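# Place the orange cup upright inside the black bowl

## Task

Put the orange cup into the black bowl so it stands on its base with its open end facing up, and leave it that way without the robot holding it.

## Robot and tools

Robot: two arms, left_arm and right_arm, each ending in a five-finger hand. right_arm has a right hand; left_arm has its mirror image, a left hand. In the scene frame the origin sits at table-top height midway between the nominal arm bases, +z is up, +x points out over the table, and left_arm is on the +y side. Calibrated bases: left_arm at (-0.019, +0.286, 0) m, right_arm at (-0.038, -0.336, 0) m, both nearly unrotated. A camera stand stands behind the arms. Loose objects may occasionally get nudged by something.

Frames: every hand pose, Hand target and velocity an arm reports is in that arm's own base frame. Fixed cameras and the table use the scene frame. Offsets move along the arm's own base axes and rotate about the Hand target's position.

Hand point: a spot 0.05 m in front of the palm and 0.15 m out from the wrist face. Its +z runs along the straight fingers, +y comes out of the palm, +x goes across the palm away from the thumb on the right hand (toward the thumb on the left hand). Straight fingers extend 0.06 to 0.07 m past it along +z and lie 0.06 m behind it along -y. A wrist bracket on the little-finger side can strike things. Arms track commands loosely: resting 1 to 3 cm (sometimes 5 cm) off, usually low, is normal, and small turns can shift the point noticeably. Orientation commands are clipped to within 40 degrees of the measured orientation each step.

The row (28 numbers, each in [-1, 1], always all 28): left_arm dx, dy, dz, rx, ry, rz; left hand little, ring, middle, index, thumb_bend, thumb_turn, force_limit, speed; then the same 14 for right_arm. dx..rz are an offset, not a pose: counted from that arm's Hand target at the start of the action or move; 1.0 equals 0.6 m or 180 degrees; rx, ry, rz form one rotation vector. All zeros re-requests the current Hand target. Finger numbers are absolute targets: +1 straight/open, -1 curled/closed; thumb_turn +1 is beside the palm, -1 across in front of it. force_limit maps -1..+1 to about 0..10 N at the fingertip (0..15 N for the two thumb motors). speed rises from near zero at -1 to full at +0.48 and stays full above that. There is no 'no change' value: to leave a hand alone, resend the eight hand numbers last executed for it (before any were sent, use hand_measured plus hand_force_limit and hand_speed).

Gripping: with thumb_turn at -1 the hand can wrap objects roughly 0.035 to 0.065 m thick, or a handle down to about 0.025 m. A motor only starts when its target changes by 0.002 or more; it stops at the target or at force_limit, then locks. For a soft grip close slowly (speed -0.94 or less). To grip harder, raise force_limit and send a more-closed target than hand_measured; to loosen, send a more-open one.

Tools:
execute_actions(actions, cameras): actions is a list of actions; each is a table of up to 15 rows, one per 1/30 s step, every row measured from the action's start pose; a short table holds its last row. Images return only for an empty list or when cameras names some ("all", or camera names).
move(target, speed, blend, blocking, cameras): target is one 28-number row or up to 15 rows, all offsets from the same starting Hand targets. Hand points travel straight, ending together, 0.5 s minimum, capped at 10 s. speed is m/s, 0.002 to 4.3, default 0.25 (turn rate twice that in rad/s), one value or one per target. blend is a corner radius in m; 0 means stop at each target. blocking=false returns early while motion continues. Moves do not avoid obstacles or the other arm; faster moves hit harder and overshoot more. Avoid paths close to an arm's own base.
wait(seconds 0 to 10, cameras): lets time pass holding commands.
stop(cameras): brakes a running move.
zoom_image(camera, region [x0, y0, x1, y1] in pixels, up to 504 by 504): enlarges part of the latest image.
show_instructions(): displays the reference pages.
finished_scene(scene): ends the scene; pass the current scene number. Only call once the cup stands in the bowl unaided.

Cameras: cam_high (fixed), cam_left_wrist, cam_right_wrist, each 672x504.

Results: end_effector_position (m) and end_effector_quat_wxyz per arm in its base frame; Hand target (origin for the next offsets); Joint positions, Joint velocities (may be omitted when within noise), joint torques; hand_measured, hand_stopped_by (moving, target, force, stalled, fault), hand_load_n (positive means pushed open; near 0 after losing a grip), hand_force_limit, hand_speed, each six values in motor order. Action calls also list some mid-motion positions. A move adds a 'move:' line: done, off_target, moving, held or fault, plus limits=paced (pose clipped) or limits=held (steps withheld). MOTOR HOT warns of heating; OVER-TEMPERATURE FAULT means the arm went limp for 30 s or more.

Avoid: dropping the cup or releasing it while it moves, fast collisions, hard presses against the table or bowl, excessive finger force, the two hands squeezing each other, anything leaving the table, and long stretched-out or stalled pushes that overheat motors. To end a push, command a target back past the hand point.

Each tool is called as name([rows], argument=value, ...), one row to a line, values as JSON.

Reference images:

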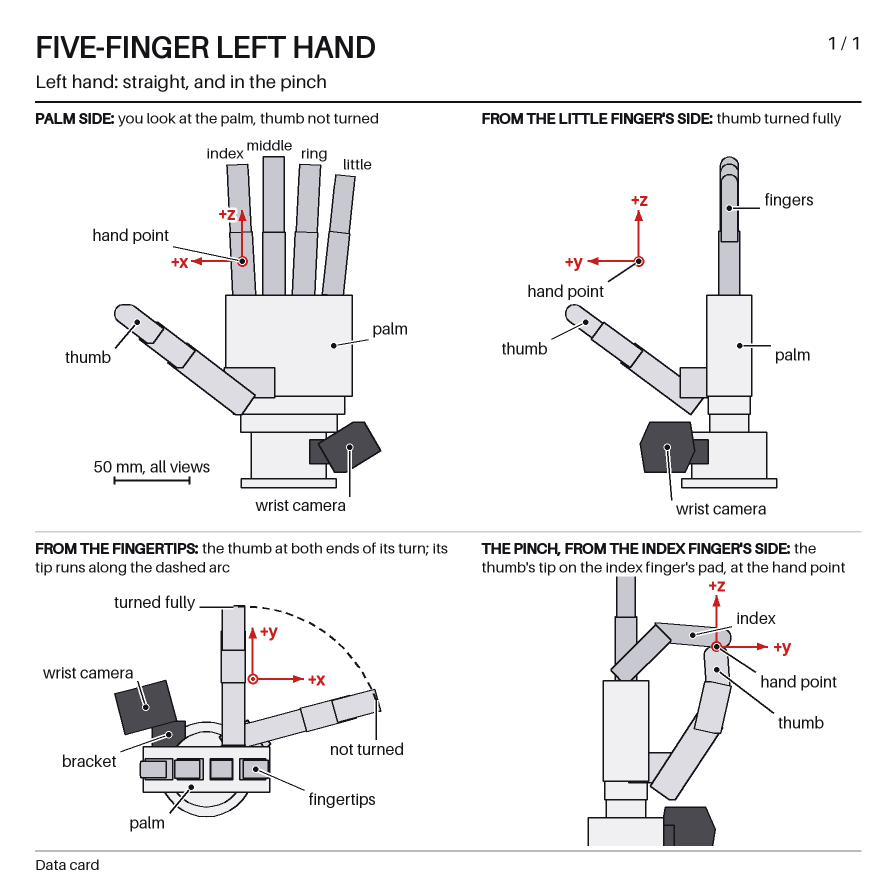

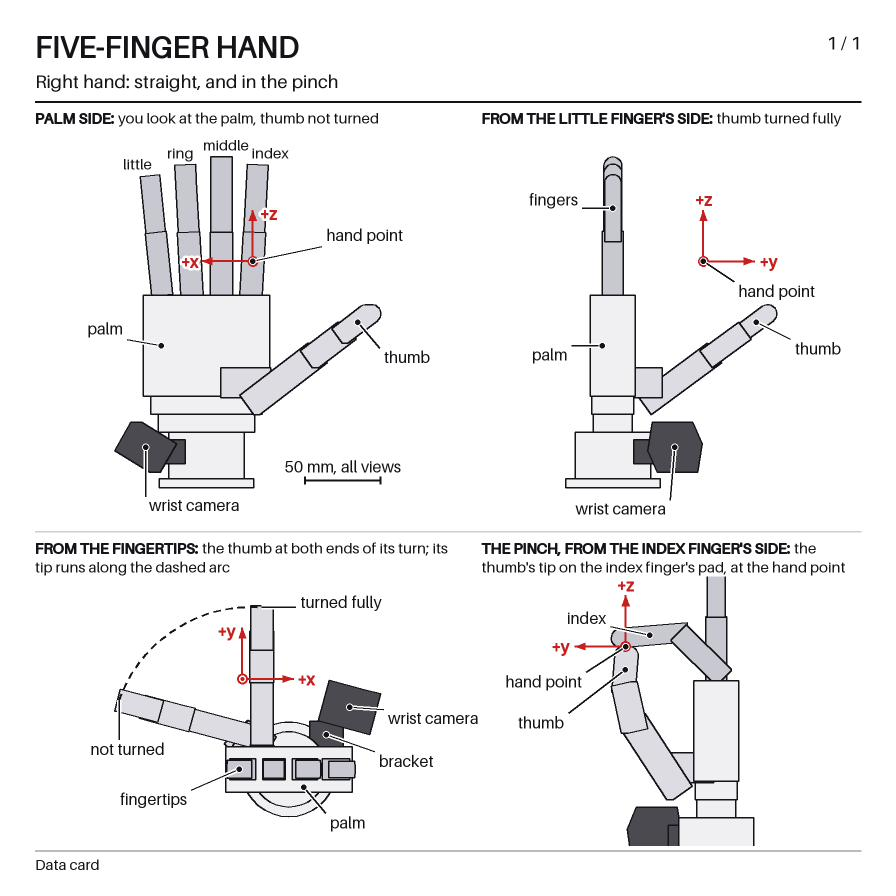

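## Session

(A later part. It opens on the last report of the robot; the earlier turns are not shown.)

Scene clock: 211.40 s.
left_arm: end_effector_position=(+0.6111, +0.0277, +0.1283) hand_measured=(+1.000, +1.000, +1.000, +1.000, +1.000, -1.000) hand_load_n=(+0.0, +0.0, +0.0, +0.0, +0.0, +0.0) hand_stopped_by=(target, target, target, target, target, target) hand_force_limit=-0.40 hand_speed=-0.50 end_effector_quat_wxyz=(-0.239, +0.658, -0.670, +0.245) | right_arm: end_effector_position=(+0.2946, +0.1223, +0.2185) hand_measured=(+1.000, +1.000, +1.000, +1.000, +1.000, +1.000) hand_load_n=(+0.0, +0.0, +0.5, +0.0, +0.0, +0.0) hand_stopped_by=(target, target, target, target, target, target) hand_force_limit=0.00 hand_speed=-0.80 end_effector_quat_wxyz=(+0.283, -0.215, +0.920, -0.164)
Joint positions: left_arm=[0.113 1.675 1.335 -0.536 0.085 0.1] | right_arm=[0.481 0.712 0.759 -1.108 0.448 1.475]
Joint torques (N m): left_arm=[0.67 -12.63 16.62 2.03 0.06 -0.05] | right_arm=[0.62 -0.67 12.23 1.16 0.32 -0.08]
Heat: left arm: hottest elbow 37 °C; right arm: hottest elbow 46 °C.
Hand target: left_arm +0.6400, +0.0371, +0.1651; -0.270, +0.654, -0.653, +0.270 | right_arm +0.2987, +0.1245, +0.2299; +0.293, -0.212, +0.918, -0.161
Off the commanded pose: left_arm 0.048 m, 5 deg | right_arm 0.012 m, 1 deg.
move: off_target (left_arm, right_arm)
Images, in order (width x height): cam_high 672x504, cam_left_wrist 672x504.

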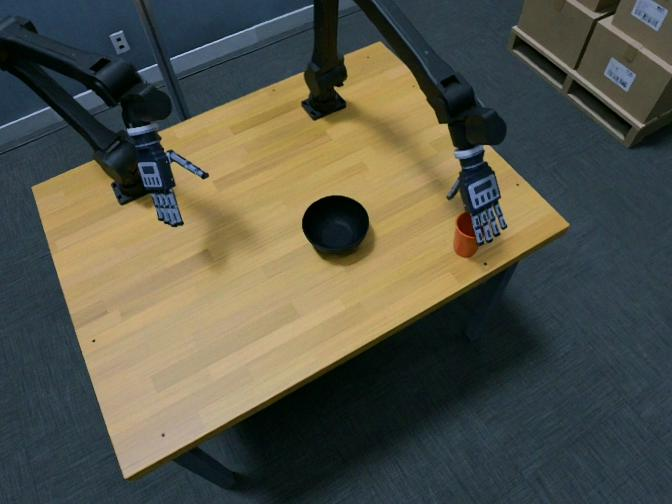

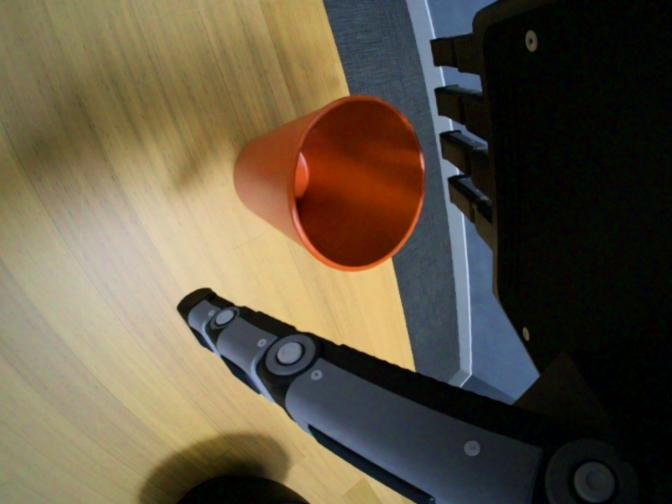

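move([
  [0.0083,0.0023,-0.0785,0,0,0, 1,1,1,1,1,-1,-0.4,-0.5, 0,0,0,0,0,0, 1,1,1,1,1,1,0,-0.8],
  [0.0083,0.0023,-0.146,0,0,0, 1,1,1,1,1,-1,-0.4,-0.5, 0,0,0,0,0,0, 1,1,1,1,1,1,0,-0.8],
], speed=[0.12,0.1], blend=[0,0], cameras=["cam_high","cam_left_wrist"])

zoom_image(camera="cam_high", region=[400, 140, 520, 260])

Scene clock: 222.80 s.
left_arm: end_effector_position=(+0.6416, +0.0311, +0.0774) hand_measured=(+1.000, +1.000, +1.000, +1.000, +1.000, -1.000) hand_load_n=(+0.0, +0.0, +0.0, +0.0, +0.0, +0.0) hand_stopped_by=(target, target, target, target, target, target) hand_force_limit=-0.40 hand_speed=-0.50 end_effector_quat_wxyz=(-0.266, +0.648, -0.662, +0.266) | right_arm: end_effector_position=(+0.2946, +0.1223, +0.2185) hand_measured=(+1.000, +1.000, +1.000, +1.000, +1.000, +1.000) hand_load_n=(+0.0, +0.0, +0.0, +0.0, +0.0, -0.5) hand_stopped_by=(target, target, target, target, target, target) hand_force_limit=0.00 hand_speed=-0.80 end_effector_quat_wxyz=(+0.283, -0.215, +0.920, -0.164)
Joint positions: left_arm=[0.113 1.769 1.291 -0.325 0.086 0.1] | right_arm=[0.481 0.712 0.759 -1.108 0.448 1.475]
Joint torques (N m): left_arm=[0.79 -12.57 10.14 2.17 0.06 -0.04] | right_arm=[0.62 -0.62 12.22 1.16 0.32 -0.08]
Heat: left arm: hottest elbow 39 °C; right arm: hottest elbow 46 °C.
Hand target: left_arm +0.6450, +0.0385, +0.0775; -0.271, +0.654, -0.653, +0.270 | right_arm +0.2987, +0.1245, +0.2299; +0.293, -0.212, +0.918, -0.161
Off the commanded pose: left_arm 0.008 m, 1 deg | right_arm 0.012 m, 1 deg.
move: off_target (right_arm)
Images, in order (width x height): cam_high 672x504, cam_left_wrist 672x504.

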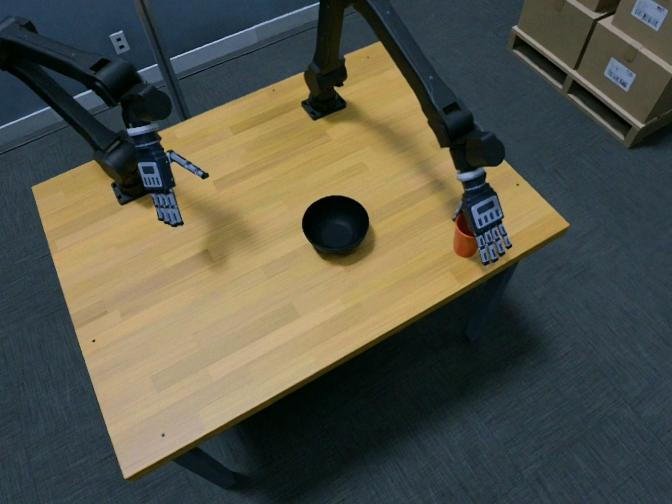

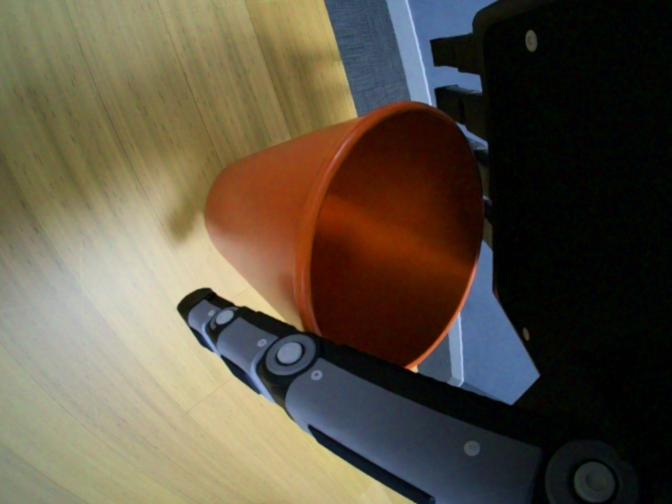

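Scaled by 4.200 from the camera's 672x504 image, which has a finer 960x720 frame.

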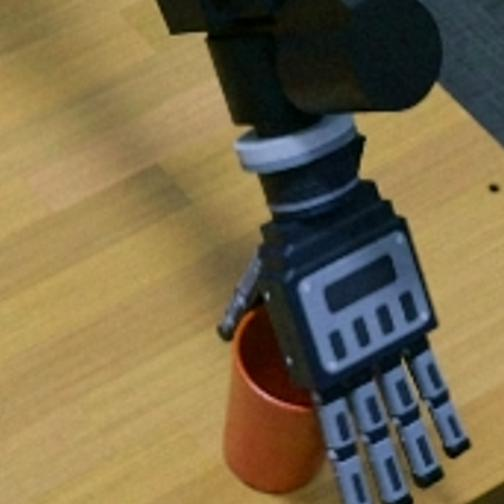

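move(target=[0,0,0,0,0,0, 1,1,0,0,0,-1,-0.5,-0.9, 0,0,0,0,0,0, 1,1,1,1,1,1,0,-0.8], speed=0.1, cameras=["cam_left_wrist"])

Scene clock: 240.43 s.
left_arm: end_effector_position=(+0.6463, +0.0308, +0.0813) hand_measured=(+1.000, +1.000, +0.628, +0.508, +0.832, -1.000) hand_load_n=(+0.0, +0.0, +0.5, +2.5, +3.5, +0.0) hand_stopped_by=(target, target, force, force, force, target) hand_force_limit=-0.50 hand_speed=-0.90 end_effector_quat_wxyz=(-0.272, +0.646, -0.658, +0.273) | right_arm: end_effector_position=(+0.2946, +0.1223, +0.2185) hand_measured=(+1.000, +1.000, +1.000, +1.000, +1.000, +1.000) hand_load_n=(+0.5, +0.0, +0.0, +0.0, +0.0, -0.5) hand_stopped_by=(target, target, target, target, target, target) hand_force_limit=0.00 hand_speed=-0.80 end_effector_quat_wxyz=(+0.283, -0.215, +0.920, -0.164)
Joint positions: left_arm=[0.113 1.768 1.291 -0.305 0.088 0.095] | right_arm=[0.481 0.712 0.759 -1.108 0.448 1.475]
Joint torques (N m): left_arm=[1.03 -12.63 10.25 1.52 -0.03 0.01] | right_arm=[0.67 -0.62 12.22 1.17 0.32 -0.09]
Heat: left arm: hottest elbow 40 °C; right arm: hottest elbow 46 °C.
Hand target: left_arm +0.6450, +0.0384, +0.0775; -0.270, +0.653, -0.653, +0.270 | right_arm +0.2987, +0.1245, +0.2299; +0.293, -0.212, +0.918, -0.161
Off the commanded pose: left_arm 0.009 m, 1 deg | right_arm 0.012 m, 1 deg.
move: off_target (right_arm)
Images, in order (width x height): cam_left_wrist 672x504.

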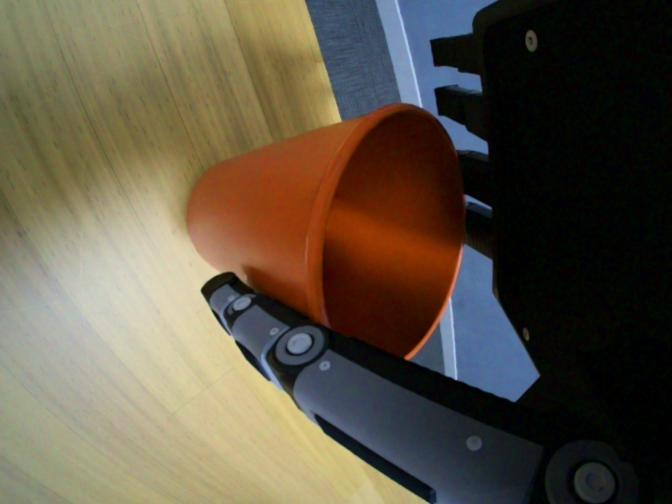

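move([
  [0,0,0,0,0,0, 1,1,1,1,1,-1,-0.5,-0.7, 0,0,0,0,0,0, 1,1,1,1,1,1,0,-0.8],
  [0.035,0,0.1,0,-0.01,0, 1,1,1,1,1,-1,-0.5,-0.7, 0,0,0,0,0,0, 1,1,1,1,1,1,0,-0.8],
  [0.0,0,0.0267,0,0,0, 1,1,1,1,1,-1,-0.5,-0.7, 0,0,0,0,0,0, 1,1,1,1,1,1,0,-0.8],
], speed=0.12, cameras=["cam_high","cam_left_wrist"])

Scene clock: 249.60 s.
left_arm: end_effector_position=(+0.6424, +0.0305, +0.0918) hand_measured=(+1.000, +1.000, +1.000, +1.000, +1.000, -1.000) hand_load_n=(+0.0, +0.0, +0.0, +0.5, +0.0, +0.0) hand_stopped_by=(target, target, target, target, target, target) hand_force_limit=-0.50 hand_speed=-0.70 end_effector_quat_wxyz=(-0.264, +0.650, -0.661, +0.266) | right_arm: end_effector_position=(+0.2946, +0.1223, +0.2185) hand_measured=(+1.000, +1.000, +1.000, +1.000, +1.000, +1.000) hand_load_n=(+0.0, +0.0, +0.0, +0.0, +0.0, -0.5) hand_stopped_by=(target, target, target, target, target, target) hand_force_limit=0.00 hand_speed=-0.80 end_effector_quat_wxyz=(+0.283, -0.215, +0.920, -0.164)
Joint positions: left_arm=[0.113 1.756 1.314 -0.365 0.088 0.095] | right_arm=[0.481 0.712 0.759 -1.108 0.448 1.475]
Joint torques (N m): left_arm=[0.73 -13.04 10.15 2.17 -0.03 0.01] | right_arm=[0.62 -0.62 12.22 1.16 0.32 -0.09]
Heat: left arm: hottest elbow 40 °C; right arm: hottest elbow 46 °C.
Hand target: left_arm +0.6449, +0.0385, +0.0934; -0.270, +0.654, -0.653, +0.270 | right_arm +0.2987, +0.1245, +0.2299; +0.293, -0.212, +0.918, -0.161
Off the commanded pose: left_arm 0.009 m, 1 deg | right_arm 0.012 m, 1 deg.
move: off_target (right_arm)
Images, in order (width x height): cam_high 672x504, cam_left_wrist 672x504.

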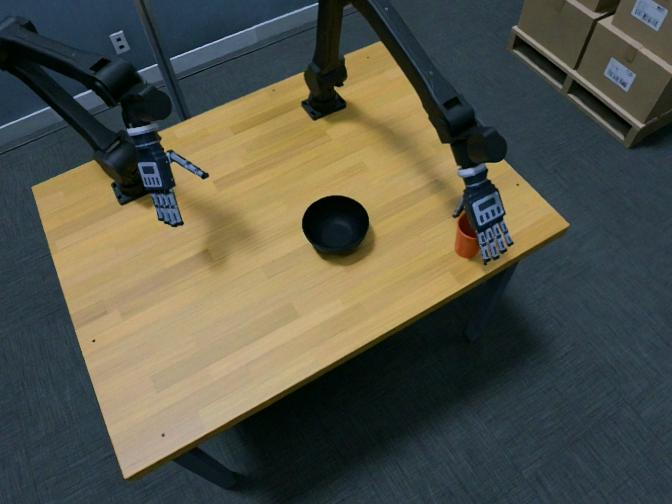

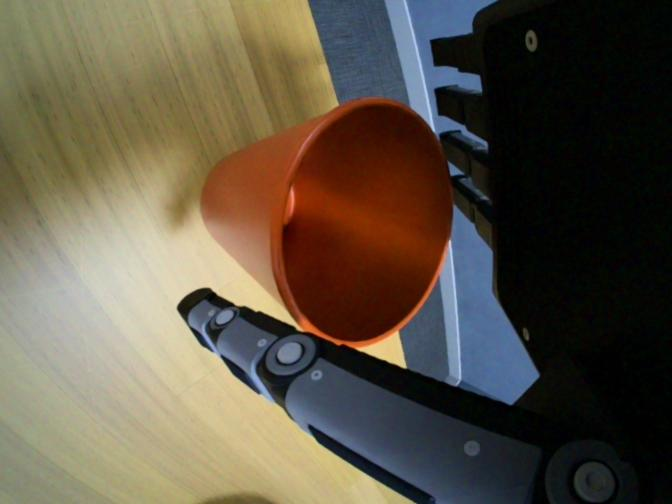

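move(target=[0,0,0,0,0,0, 1,1,0,0,0,-1,-0.3,-0.88, 0,0,0,0,0,0, 1,1,1,1,1,1,0,-0.8], speed=0.1, cameras=["cam_left_wrist","cam_high"])

zoom_image(camera="cam_high", region=[400, 140, 520, 260])

Scene clock: 288.23 s.
left_arm: end_effector_position=(+0.6444, +0.0307, +0.0930) hand_measured=(+1.000, +1.000, +0.468, +0.356, +0.748, -1.000) hand_load_n=(+0.0, +0.0, +1.5, +4.0, +10.0, +0.5) hand_stopped_by=(target, target, force, force, force, target) hand_force_limit=-0.30 hand_speed=-0.88 end_effector_quat_wxyz=(-0.267, +0.649, -0.660, +0.269) | right_arm: end_effector_position=(+0.2946, +0.1223, +0.2185) hand_measured=(+1.000, +1.000, +1.000, +1.000, +1.000, +1.000) hand_load_n=(+0.0, +0.0, +0.0, +0.0, +0.0, +0.0) hand_stopped_by=(target, target, target, target, target, target) hand_force_limit=0.00 hand_speed=-0.80 end_effector_quat_wxyz=(+0.283, -0.215, +0.920, -0.164)
Joint positions: left_arm=[0.113 1.756 1.314 -0.356 0.088 0.095] | right_arm=[0.481 0.712 0.759 -1.108 0.448 1.475]
Joint torques (N m): left_arm=[0.73 -13.04 10.13 1.87 -0.03 0.01] | right_arm=[0.62 -0.62 12.22 1.18 0.32 -0.09]
Heat: left arm: hottest elbow 41 °C; right arm: hottest elbow 46 °C.
Hand target: left_arm +0.6450, +0.0385, +0.0934; -0.270, +0.654, -0.653, +0.270 | right_arm +0.2987, +0.1245, +0.2299; +0.293, -0.212, +0.918, -0.161
Off the commanded pose: left_arm 0.008 m, 1 deg | right_arm 0.012 m, 1 deg.
move: off_target (right_arm)
Images, in order (width x height): cam_high 672x504, cam_left_wrist 672x504.

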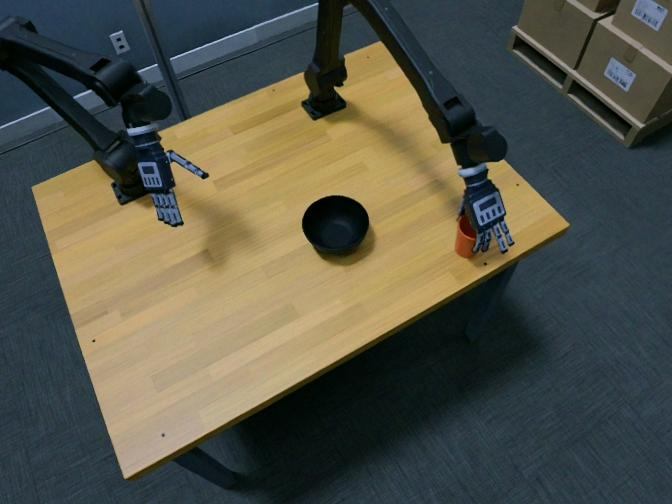

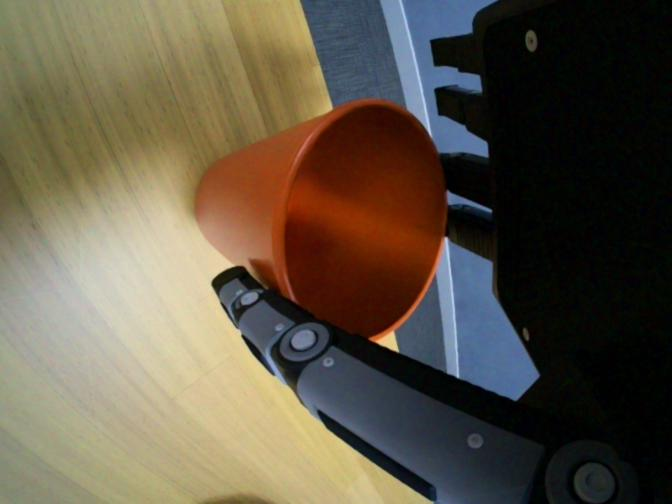

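Scaled by 4.200 from the camera's 672x504 image, which has a finer 960x720 frame.

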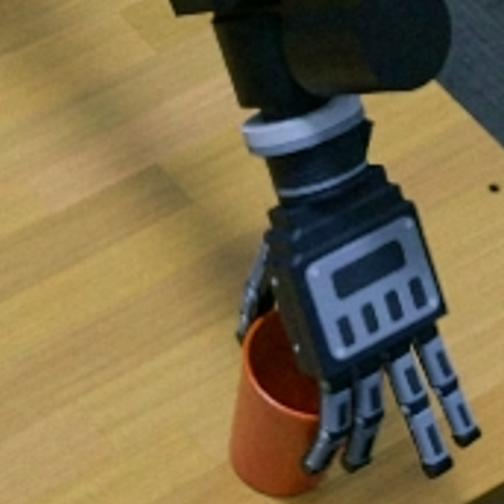

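move(target=[0.01,0,0.12,0,0,0, 1,1,0,0,0,-1,-0.3,-0.88, 0,0,0,0,0,0, 1,1,1,1,1,1,0,-0.8], speed=0.1, cameras=["cam_left_wrist","cam_high"])

zoom_image(camera="cam_high", region=[400, 140, 520, 260])

Scene clock: 294.57 s.
left_arm: end_effector_position=(+0.6281, +0.0288, +0.1257) hand_measured=(+1.000, +1.000, +0.468, +0.356, +0.748, -1.000) hand_load_n=(+0.0, +0.0, +1.5, +4.0, +9.0, +0.5) hand_stopped_by=(target, target, force, force, force, target) hand_force_limit=-0.30 hand_speed=-0.88 end_effector_quat_wxyz=(-0.244, +0.658, -0.667, +0.250) | right_arm: end_effector_position=(+0.2946, +0.1223, +0.2185) hand_measured=(+1.000, +1.000, +1.000, +1.000, +1.000, +1.000) hand_load_n=(+0.0, +0.0, +0.0, +0.0, +0.0, -0.5) hand_stopped_by=(target, target, target, target, target, target) hand_force_limit=0.00 hand_speed=-0.80 end_effector_quat_wxyz=(+0.283, -0.215, +0.920, -0.164)
Joint positions: left_arm=[0.113 1.712 1.371 -0.52 0.088 0.095] | right_arm=[0.481 0.712 0.759 -1.108 0.448 1.475]
Joint torques (N m): left_arm=[0.67 -13.68 16.75 1.24 -0.07 0] | right_arm=[0.5 -0.67 12.23 1.17 0.31 -0.08]
Heat: left arm: hottest elbow 41 °C; right arm: hottest elbow 46 °C.
Hand target: left_arm +0.6509, +0.0385, +0.1655; -0.270, +0.654, -0.653, +0.270 | right_arm +0.2987, +0.1245, +0.2299; +0.293, -0.212, +0.918, -0.161
Off the commanded pose: left_arm 0.047 m, 4 deg | right_arm 0.012 m, 1 deg.
move: off_target (left_arm, right_arm)
Images, in order (width x height): cam_high 672x504, cam_left_wrist 672x504.

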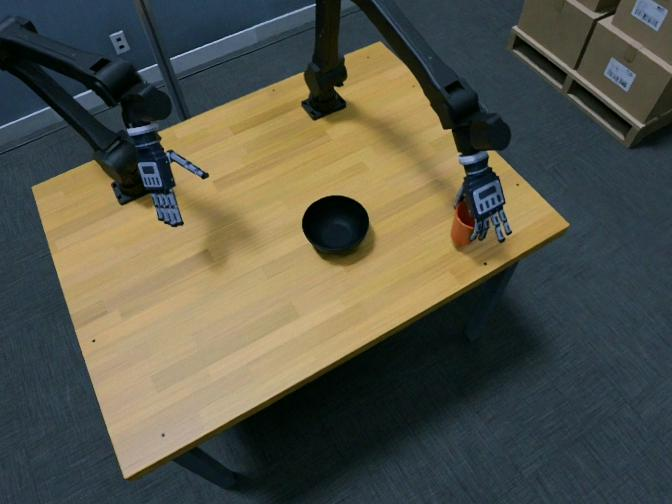

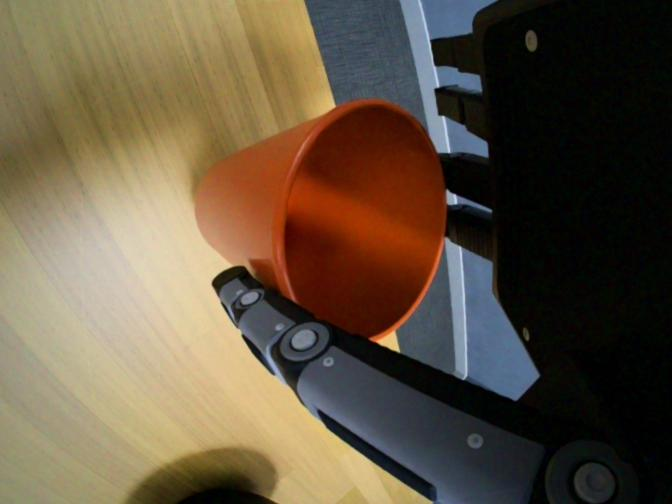

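Scaled by 4.200 from the camera's 672x504 image, which has a finer 960x720 frame.

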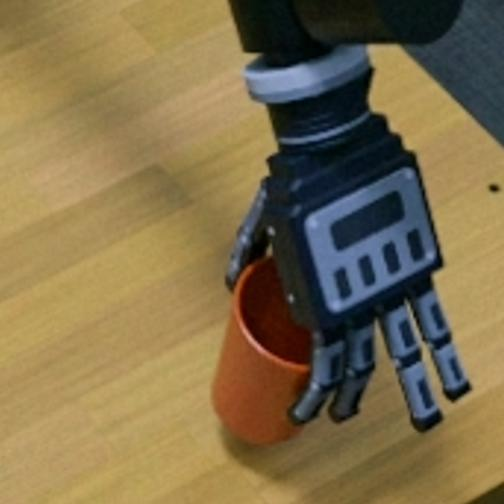

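move([
  [-0.0333,-0.0333,0.1417,0,0,0, 1,1,0,0,0,-1,-0.3,-0.88, 0,0,0,0,0,0, 1,1,1,1,1,1,0,-0.8],
  [-0.3382,-0.4692,0.0992,0,0,0, 1,1,0,0,0,-1,-0.3,-0.88, 0,0,0,0,0,0, 1,1,1,1,1,1,0,-0.8],
], speed=0.2, blend=[0.03,0], cameras=["cam_left_wrist","cam_high"])

zoom_image(camera="cam_high", region=[280, 140, 400, 260])

Scene clock: 310.83 s.
left_arm: end_effector_position=(+0.4526, -0.2406, +0.2181) hand_measured=(+1.000, +1.000, +0.468, +0.356, +0.748, -1.000) hand_load_n=(+0.0, +0.0, +1.0, +4.0, +8.5, +0.0) hand_stopped_by=(target, target, force, force, force, target) hand_force_limit=-0.30 hand_speed=-0.88 end_effector_quat_wxyz=(-0.271, +0.653, -0.656, +0.264) | right_arm: end_effector_position=(+0.2946, +0.1223, +0.2185) hand_measured=(+1.000, +1.000, +1.000, +1.000, +1.000, +1.000) hand_load_n=(+0.0, +0.0, +0.0, -0.5, +0.0, +0.0) hand_stopped_by=(target, target, target, target, target, target) hand_force_limit=0.00 hand_speed=-0.80 end_effector_quat_wxyz=(+0.283, -0.215, +0.920, -0.164)
Joint positions: left_arm=[-0.531 1.316 1.163 -0.719 -0.369 -0.389] | right_arm=[0.481 0.712 0.759 -1.108 0.448 1.475]
Joint torques (N m): left_arm=[-1.03 -8.94 11.1 1.21 -0.44 -0.04] | right_arm=[0.73 -0.67 12.22 1.17 0.32 -0.08]
Heat: left arm: hottest elbow 44 °C; right arm: hottest elbow 47 °C.
Hand target: left_arm +0.4481, -0.2429, +0.2250; -0.271, +0.654, -0.653, +0.270 | right_arm +0.2987, +0.1245, +0.2299; +0.293, -0.212, +0.918, -0.161
Off the commanded pose: left_arm 0.009 m, 1 deg | right_arm 0.012 m, 1 deg.
move: off_target (right_arm)
Images, in order (width x height): cam_high 672x504, cam_left_wrist 672x504.

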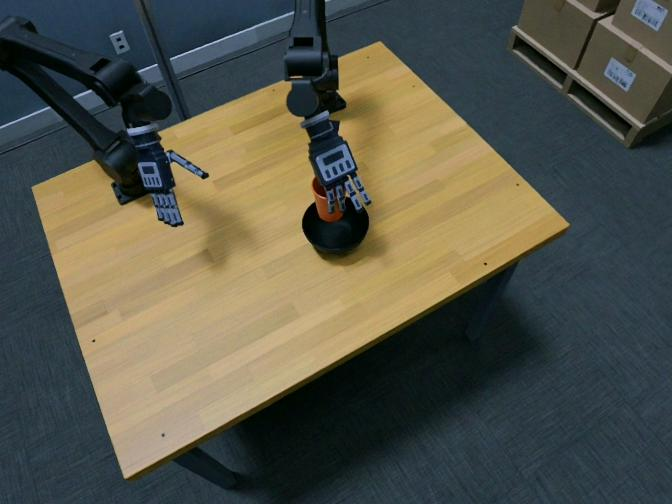

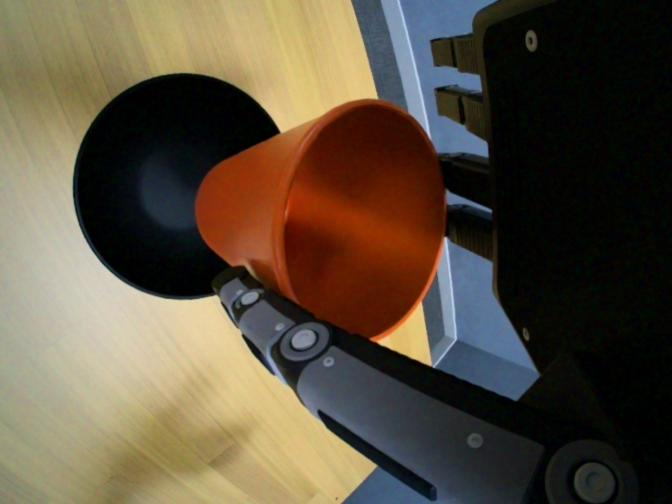

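Scaled by 4.200 from the camera's 672x504 image, which has a finer 960x720 frame.

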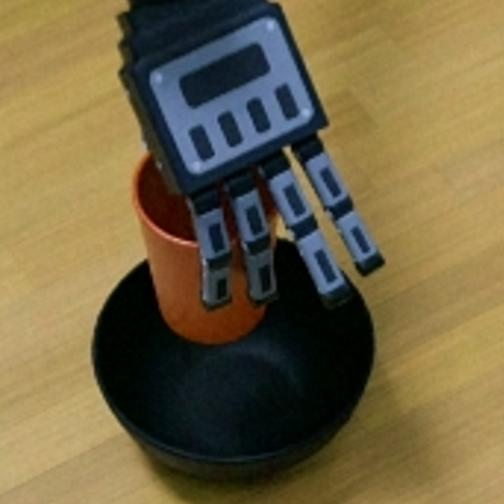

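move(target=[0.0133,0.0305,-0.15,0,0,0, 1,1,0,0,0,-1,-0.3,-0.88, 0,0,0,0,0,0, 1,1,1,1,1,1,0,-0.8], speed=0.12, cameras=["cam_left_wrist","cam_high"])

zoom_image(camera="cam_high", region=[280, 140, 400, 260])

Scene clock: 322.23 s.
left_arm: end_effector_position=(+0.4492, -0.2292, +0.1338) hand_measured=(+1.000, +1.000, +0.468, +0.356, +0.748, -1.000) hand_load_n=(+0.0, +0.0, +1.0, +4.0, +8.5, +0.5) hand_stopped_by=(target, target, force, force, force, target) hand_force_limit=-0.30 hand_speed=-0.88 end_effector_quat_wxyz=(-0.266, +0.654, -0.657, +0.265) | right_arm: end_effector_position=(+0.2946, +0.1223, +0.2185) hand_measured=(+1.000, +1.000, +1.000, +1.000, +1.000, +1.000) hand_load_n=(+0.0, +0.0, +0.0, +0.0, +0.0, +0.0) hand_stopped_by=(target, target, target, target, target, target) hand_force_limit=0.00 hand_speed=-0.80 end_effector_quat_wxyz=(+0.283, -0.215, +0.920, -0.164)
Joint positions: left_arm=[-0.506 1.354 0.97 -0.483 -0.343 -0.373] | right_arm=[0.481 0.712 0.759 -1.108 0.448 1.475]
Joint torques (N m): left_arm=[0.85 -7.65 10.55 2.13 -0.24 0.19] | right_arm=[0.56 -0.62 12.22 1.17 0.31 -0.08]
Heat: left arm: hottest elbow 43 °C; right arm: hottest elbow 47 °C.
Hand target: left_arm +0.4561, -0.2247, +0.1352; -0.271, +0.654, -0.653, +0.270 | right_arm +0.2987, +0.1245, +0.2299; +0.293, -0.212, +0.918, -0.161
Off the commanded pose: left_arm 0.008 m, 1 deg | right_arm 0.012 m, 1 deg.
move: off_target (right_arm)
Images, in order (width x height): cam_high 672x504, cam_left_wrist 672x504.

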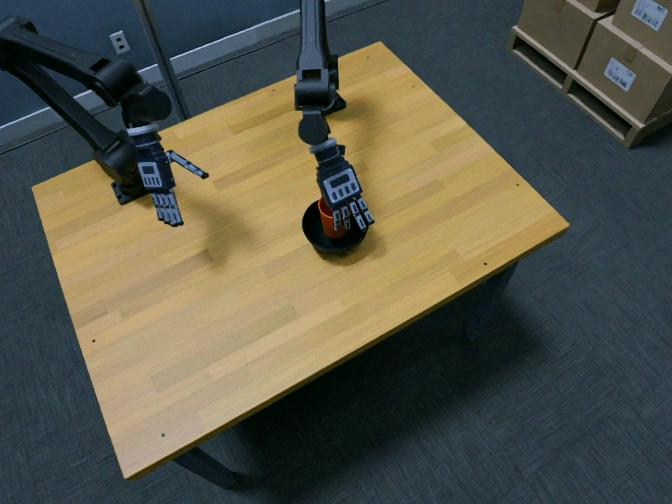

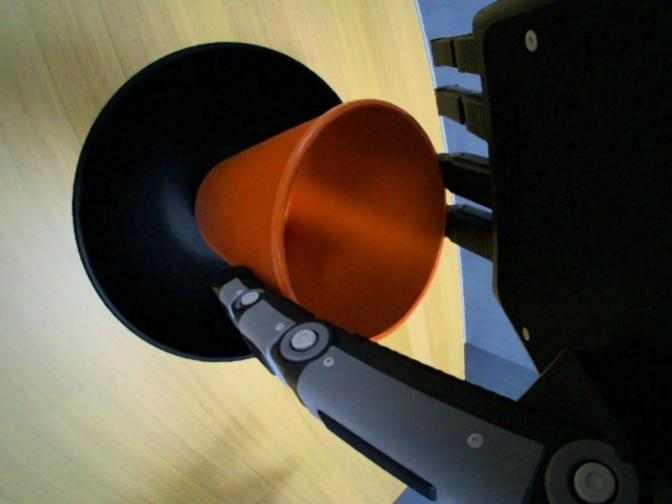

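Scaled by 4.200 from the camera's 672x504 image, which has a finer 960x720 frame.

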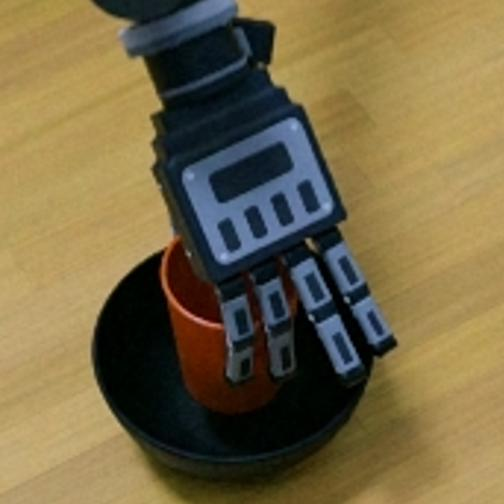

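move(target=[0.008,0,-0.055,0,0,0, 1,1,0,0,0,-1,-0.3,-0.88, 0,0,0,0,0,0, 1,1,1,1,1,1,0,-0.8], speed=0.06, cameras=["cam_left_wrist","cam_high"])

zoom_image(camera="cam_high", region=[280, 140, 400, 260])

Scene clock: 328.83 s.
left_arm: end_effector_position=(+0.4545, -0.2303, +0.1031) hand_measured=(+1.000, +1.000, +0.468, +0.356, +0.748, -1.000) hand_load_n=(+0.0, +0.0, +1.0, +4.0, +9.0, +0.5) hand_stopped_by=(target, target, force, force, force, target) hand_force_limit=-0.30 hand_speed=-0.88 end_effector_quat_wxyz=(-0.266, +0.653, -0.657, +0.268) | right_arm: end_effector_position=(+0.2946, +0.1223, +0.2185) hand_measured=(+1.000, +1.000, +1.000, +1.000, +1.000, +1.000) hand_load_n=(+0.0, +0.0, +0.0, +0.0, +0.0, +0.0) hand_stopped_by=(target, target, target, target, target, target) hand_force_limit=0.00 hand_speed=-0.80 end_effector_quat_wxyz=(+0.283, -0.215, +0.920, -0.164)
Joint positions: left_arm=[-0.502 1.402 0.926 -0.385 -0.339 -0.369] | right_arm=[0.481 0.712 0.759 -1.108 0.448 1.475]
Joint torques (N m): left_arm=[0.97 -7.77 10.02 2.09 -0.22 0.18] | right_arm=[0.67 -0.62 12.21 1.17 0.32 -0.08]
Heat: left arm: hottest elbow 42 °C; right arm: hottest elbow 47 °C.
Hand target: left_arm +0.4609, -0.2248, +0.1022; -0.270, +0.654, -0.653, +0.270 | right_arm +0.2987, +0.1245, +0.2299; +0.293, -0.212, +0.918, -0.161
Off the commanded pose: left_arm 0.009 m, 1 deg | right_arm 0.012 m, 1 deg.
move: off_target (right_arm)
Images, in order (width x height): cam_high 672x504, cam_left_wrist 672x504.

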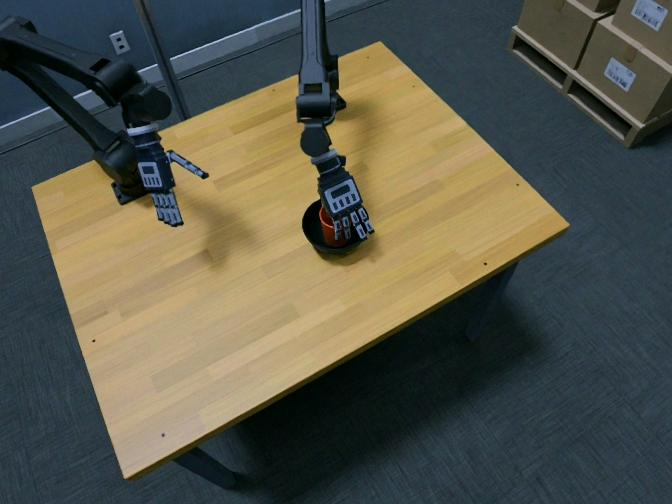

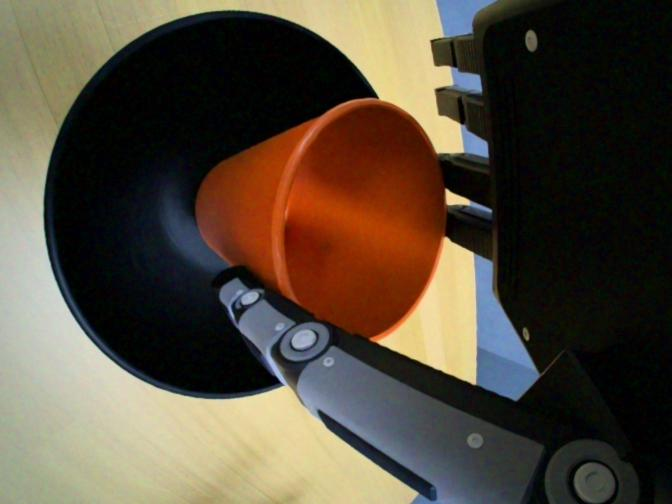

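Scaled by 4.200 from the camera's 672x504 image, which has a finer 960x720 frame.

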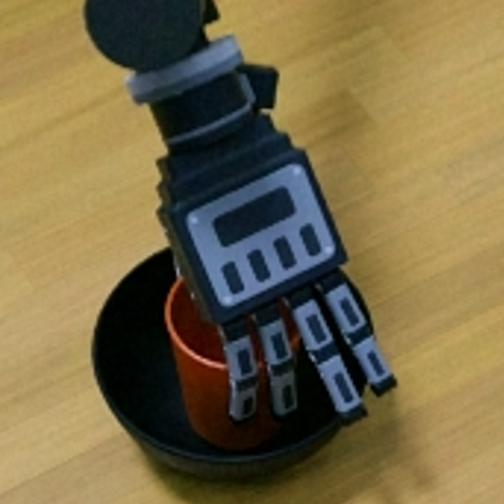

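move(target=[0,0,-0.017,0,0,0, 1,1,0,0,0,-1,-0.3,-0.88, 0,0,0,0,0,0, 1,1,1,1,1,1,0,-0.8], speed=0.05)

Scene clock: 331.87 s.
left_arm: end_effector_position=(+0.4563, -0.2312, +0.0984) hand_measured=(+1.000, +1.000, +0.468, +0.356, +0.748, -1.000) hand_load_n=(+0.0, +0.0, +1.0, +4.0, +8.5, +0.0) hand_stopped_by=(target, target, force, force, force, target) hand_force_limit=-0.30 hand_speed=-0.88 end_effector_quat_wxyz=(-0.267, +0.652, -0.655, +0.272) | right_arm: end_effector_position=(+0.2946, +0.1223, +0.2185) hand_measured=(+1.000, +1.000, +1.000, +1.000, +1.000, +1.000) hand_load_n=(+0.0, +0.0, +0.0, +0.0, +0.0, -0.5) hand_stopped_by=(target, target, target, target, target, target) hand_force_limit=0.00 hand_speed=-0.80 end_effector_quat_wxyz=(+0.283, -0.215, +0.920, -0.164)
Joint positions: left_arm=[-0.501 1.409 0.915 -0.356 -0.338 -0.368] | right_arm=[0.481 0.712 0.759 -1.108 0.448 1.475]
Joint torques (N m): left_arm=[0.91 -7.36 9.52 2.14 -0.25 0.17] | right_arm=[0.67 -0.67 12.25 1.17 0.32 -0.09]
Heat: left arm: hottest elbow 42 °C; right arm: hottest elbow 47 °C.
Hand target: left_arm +0.4610, -0.2247, +0.0920; -0.271, +0.654, -0.653, +0.270 | right_arm +0.2987, +0.1245, +0.2299; +0.293, -0.212, +0.918, -0.161
Off the commanded pose: left_arm 0.010 m, 1 deg | right_arm 0.012 m, 1 deg.
move: off_target (right_arm)

move(target=[0,0,-0.015,0,0,0, 1,1,0,0,0,-1,-0.3,-0.88, 0,0,0,0,0,0, 1,1,1,1,1,1,0,-0.8], speed=0.05)

Scene clock: 334.77 s.
left_arm: end_effector_position=(+0.4586, -0.2325, +0.0973) hand_measured=(+1.000, +1.000, +0.468, +0.356, +0.748, -1.000) hand_load_n=(+0.0, +0.0, +1.0, +3.5, +8.5, +0.5) hand_stopped_by=(target, target, force, force, force, target) hand_force_limit=-0.30 hand_speed=-0.88 end_effector_quat_wxyz=(-0.270, +0.651, -0.652, +0.280) | right_arm: end_effector_position=(+0.2946, +0.1223, +0.2185) hand_measured=(+1.000, +1.000, +1.000, +1.000, +1.000, +1.000) hand_load_n=(+0.0, +0.0, +0.0, +0.0, +0.0, +0.0) hand_stopped_by=(target, target, target, target, target, target) hand_force_limit=0.00 hand_speed=-0.80 end_effector_quat_wxyz=(+0.283, -0.215, +0.920, -0.164)
Joint positions: left_arm=[-0.501 1.411 0.906 -0.327 -0.338 -0.368] | right_arm=[0.481 0.712 0.759 -1.108 0.448 1.475]
Joint torques (N m): left_arm=[0.97 -6.59 9.11 2.11 -0.25 0.16] | right_arm=[0.62 -0.67 12.23 1.16 0.32 -0.08]
Heat: left arm: hottest elbow 42 °C; right arm: hottest elbow 47 °C.
Hand target: left_arm +0.4608, -0.2246, +0.0827; -0.270, +0.654, -0.653, +0.270 | right_arm +0.2987, +0.1245, +0.2299; +0.293, -0.212, +0.918, -0.161
Off the commanded pose: left_arm 0.017 m, 1 deg | right_arm 0.012 m, 1 deg.
move: off_target (left_arm, right_arm)

move([
  [-0.0037,0,0.0242,0,0,0, 1,1,0,0,0,-1,-0.3,-0.88, 0,0,0,0,0,0, 1,1,1,1,1,1,0,-0.8],
  [-0.0037,0,0.0242,0,0,0, 1,1,0.78,0.72,1,-1,-0.3,-0.75, 0,0,0,0,0,0, 1,1,1,1,1,1,0,-0.8],
  [0.035,0,0.13,0,-0.022,0, 1,1,0.78,0.72,1,-1,-0.3,-0.75, 0,0,0,0,0,0, 1,1,1,1,1,1,0,-0.8],
  [0.035,0,0.3,0,-0.022,0, 1,1,0.78,0.72,1,-1,-0.3,-0.75, 0,0,0,0,0,0, 1,1,1,1,1,1,0,-0.8],
], speed=0.12, blend=[0,0,0.02,0], cameras=["cam_high","cam_left_wrist"])

zoom_image(camera="cam_high", region=[280, 140, 400, 260])

Scene clock: 343.80 s.
left_arm: end_effector_position=(+0.4636, -0.2253, +0.2267) hand_measured=(+1.000, +1.000, +0.780, +0.720, +1.000, -1.000) hand_load_n=(+0.0, +0.0, +0.0, +0.0, +0.0, +0.0) hand_stopped_by=(target, target, target, target, target, target) hand_force_limit=-0.30 hand_speed=-0.75 end_effector_quat_wxyz=(-0.280, +0.645, -0.657, +0.269) | right_arm: end_effector_position=(+0.2946, +0.1223, +0.2185) hand_measured=(+1.000, +1.000, +1.000, +1.000, +1.000, +1.000) hand_load_n=(+0.0, +0.0, +0.0, +0.5, +0.0, -0.5) hand_stopped_by=(target, target, target, target, target, target) hand_force_limit=0.00 hand_speed=-0.80 end_effector_quat_wxyz=(+0.283, -0.215, +0.920, -0.164)
Joint positions: left_arm=[-0.492 1.307 1.168 -0.699 -0.353 -0.337] | right_arm=[0.481 0.712 0.759 -1.108 0.448 1.475]
Joint torques (N m): left_arm=[0.97 -8.23 17.25 1.13 -0.38 0.16] | right_arm=[0.62 -0.62 12.23 1.17 0.32 -0.08]
Heat: left arm: hottest elbow 42 °C; right arm: hottest elbow 47 °C.
Hand target: left_arm +0.4818, -0.2247, +0.2630; -0.293, +0.644, -0.644, +0.293 | right_arm +0.2987, +0.1245, +0.2299; +0.293, -0.212, +0.918, -0.161
Off the commanded pose: left_arm 0.040 m, 3 deg | right_arm 0.012 m, 1 deg.
move: off_target (left_arm, right_arm)
Images, in order (width x height): cam_high 672x504, cam_left_wrist 672x504.

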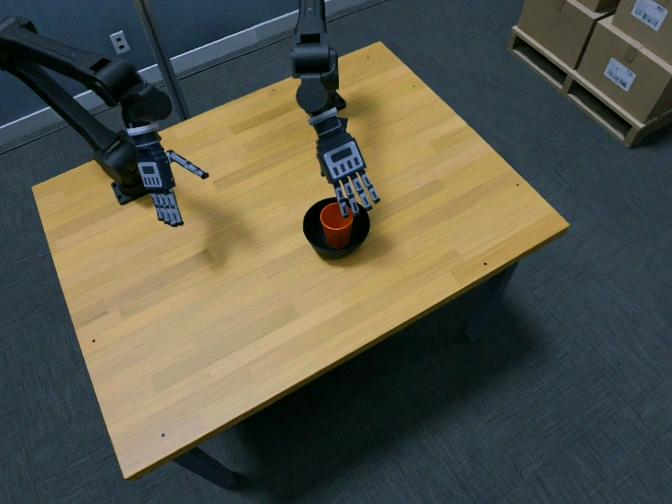

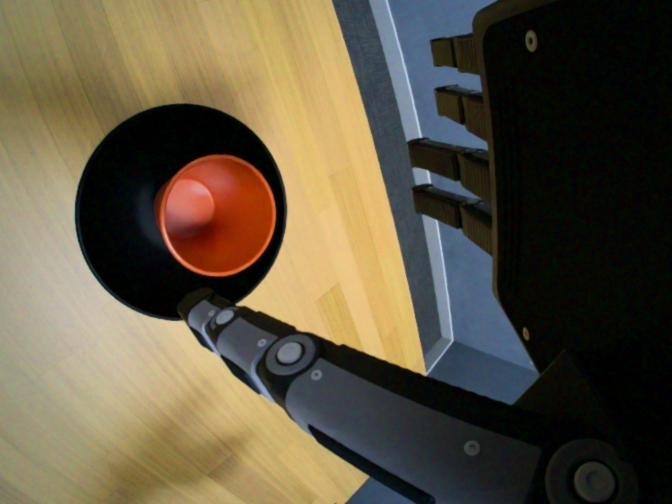

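Scaled by 4.200 from the camera's 672x504 image, which has a finer 960x720 frame.

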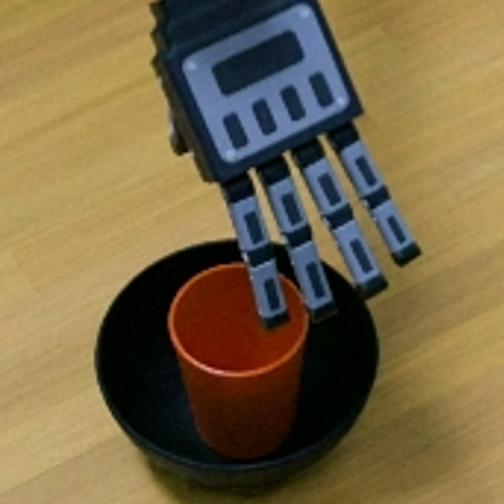

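finished_scene(scene=3)

The scene is finished: the task was done.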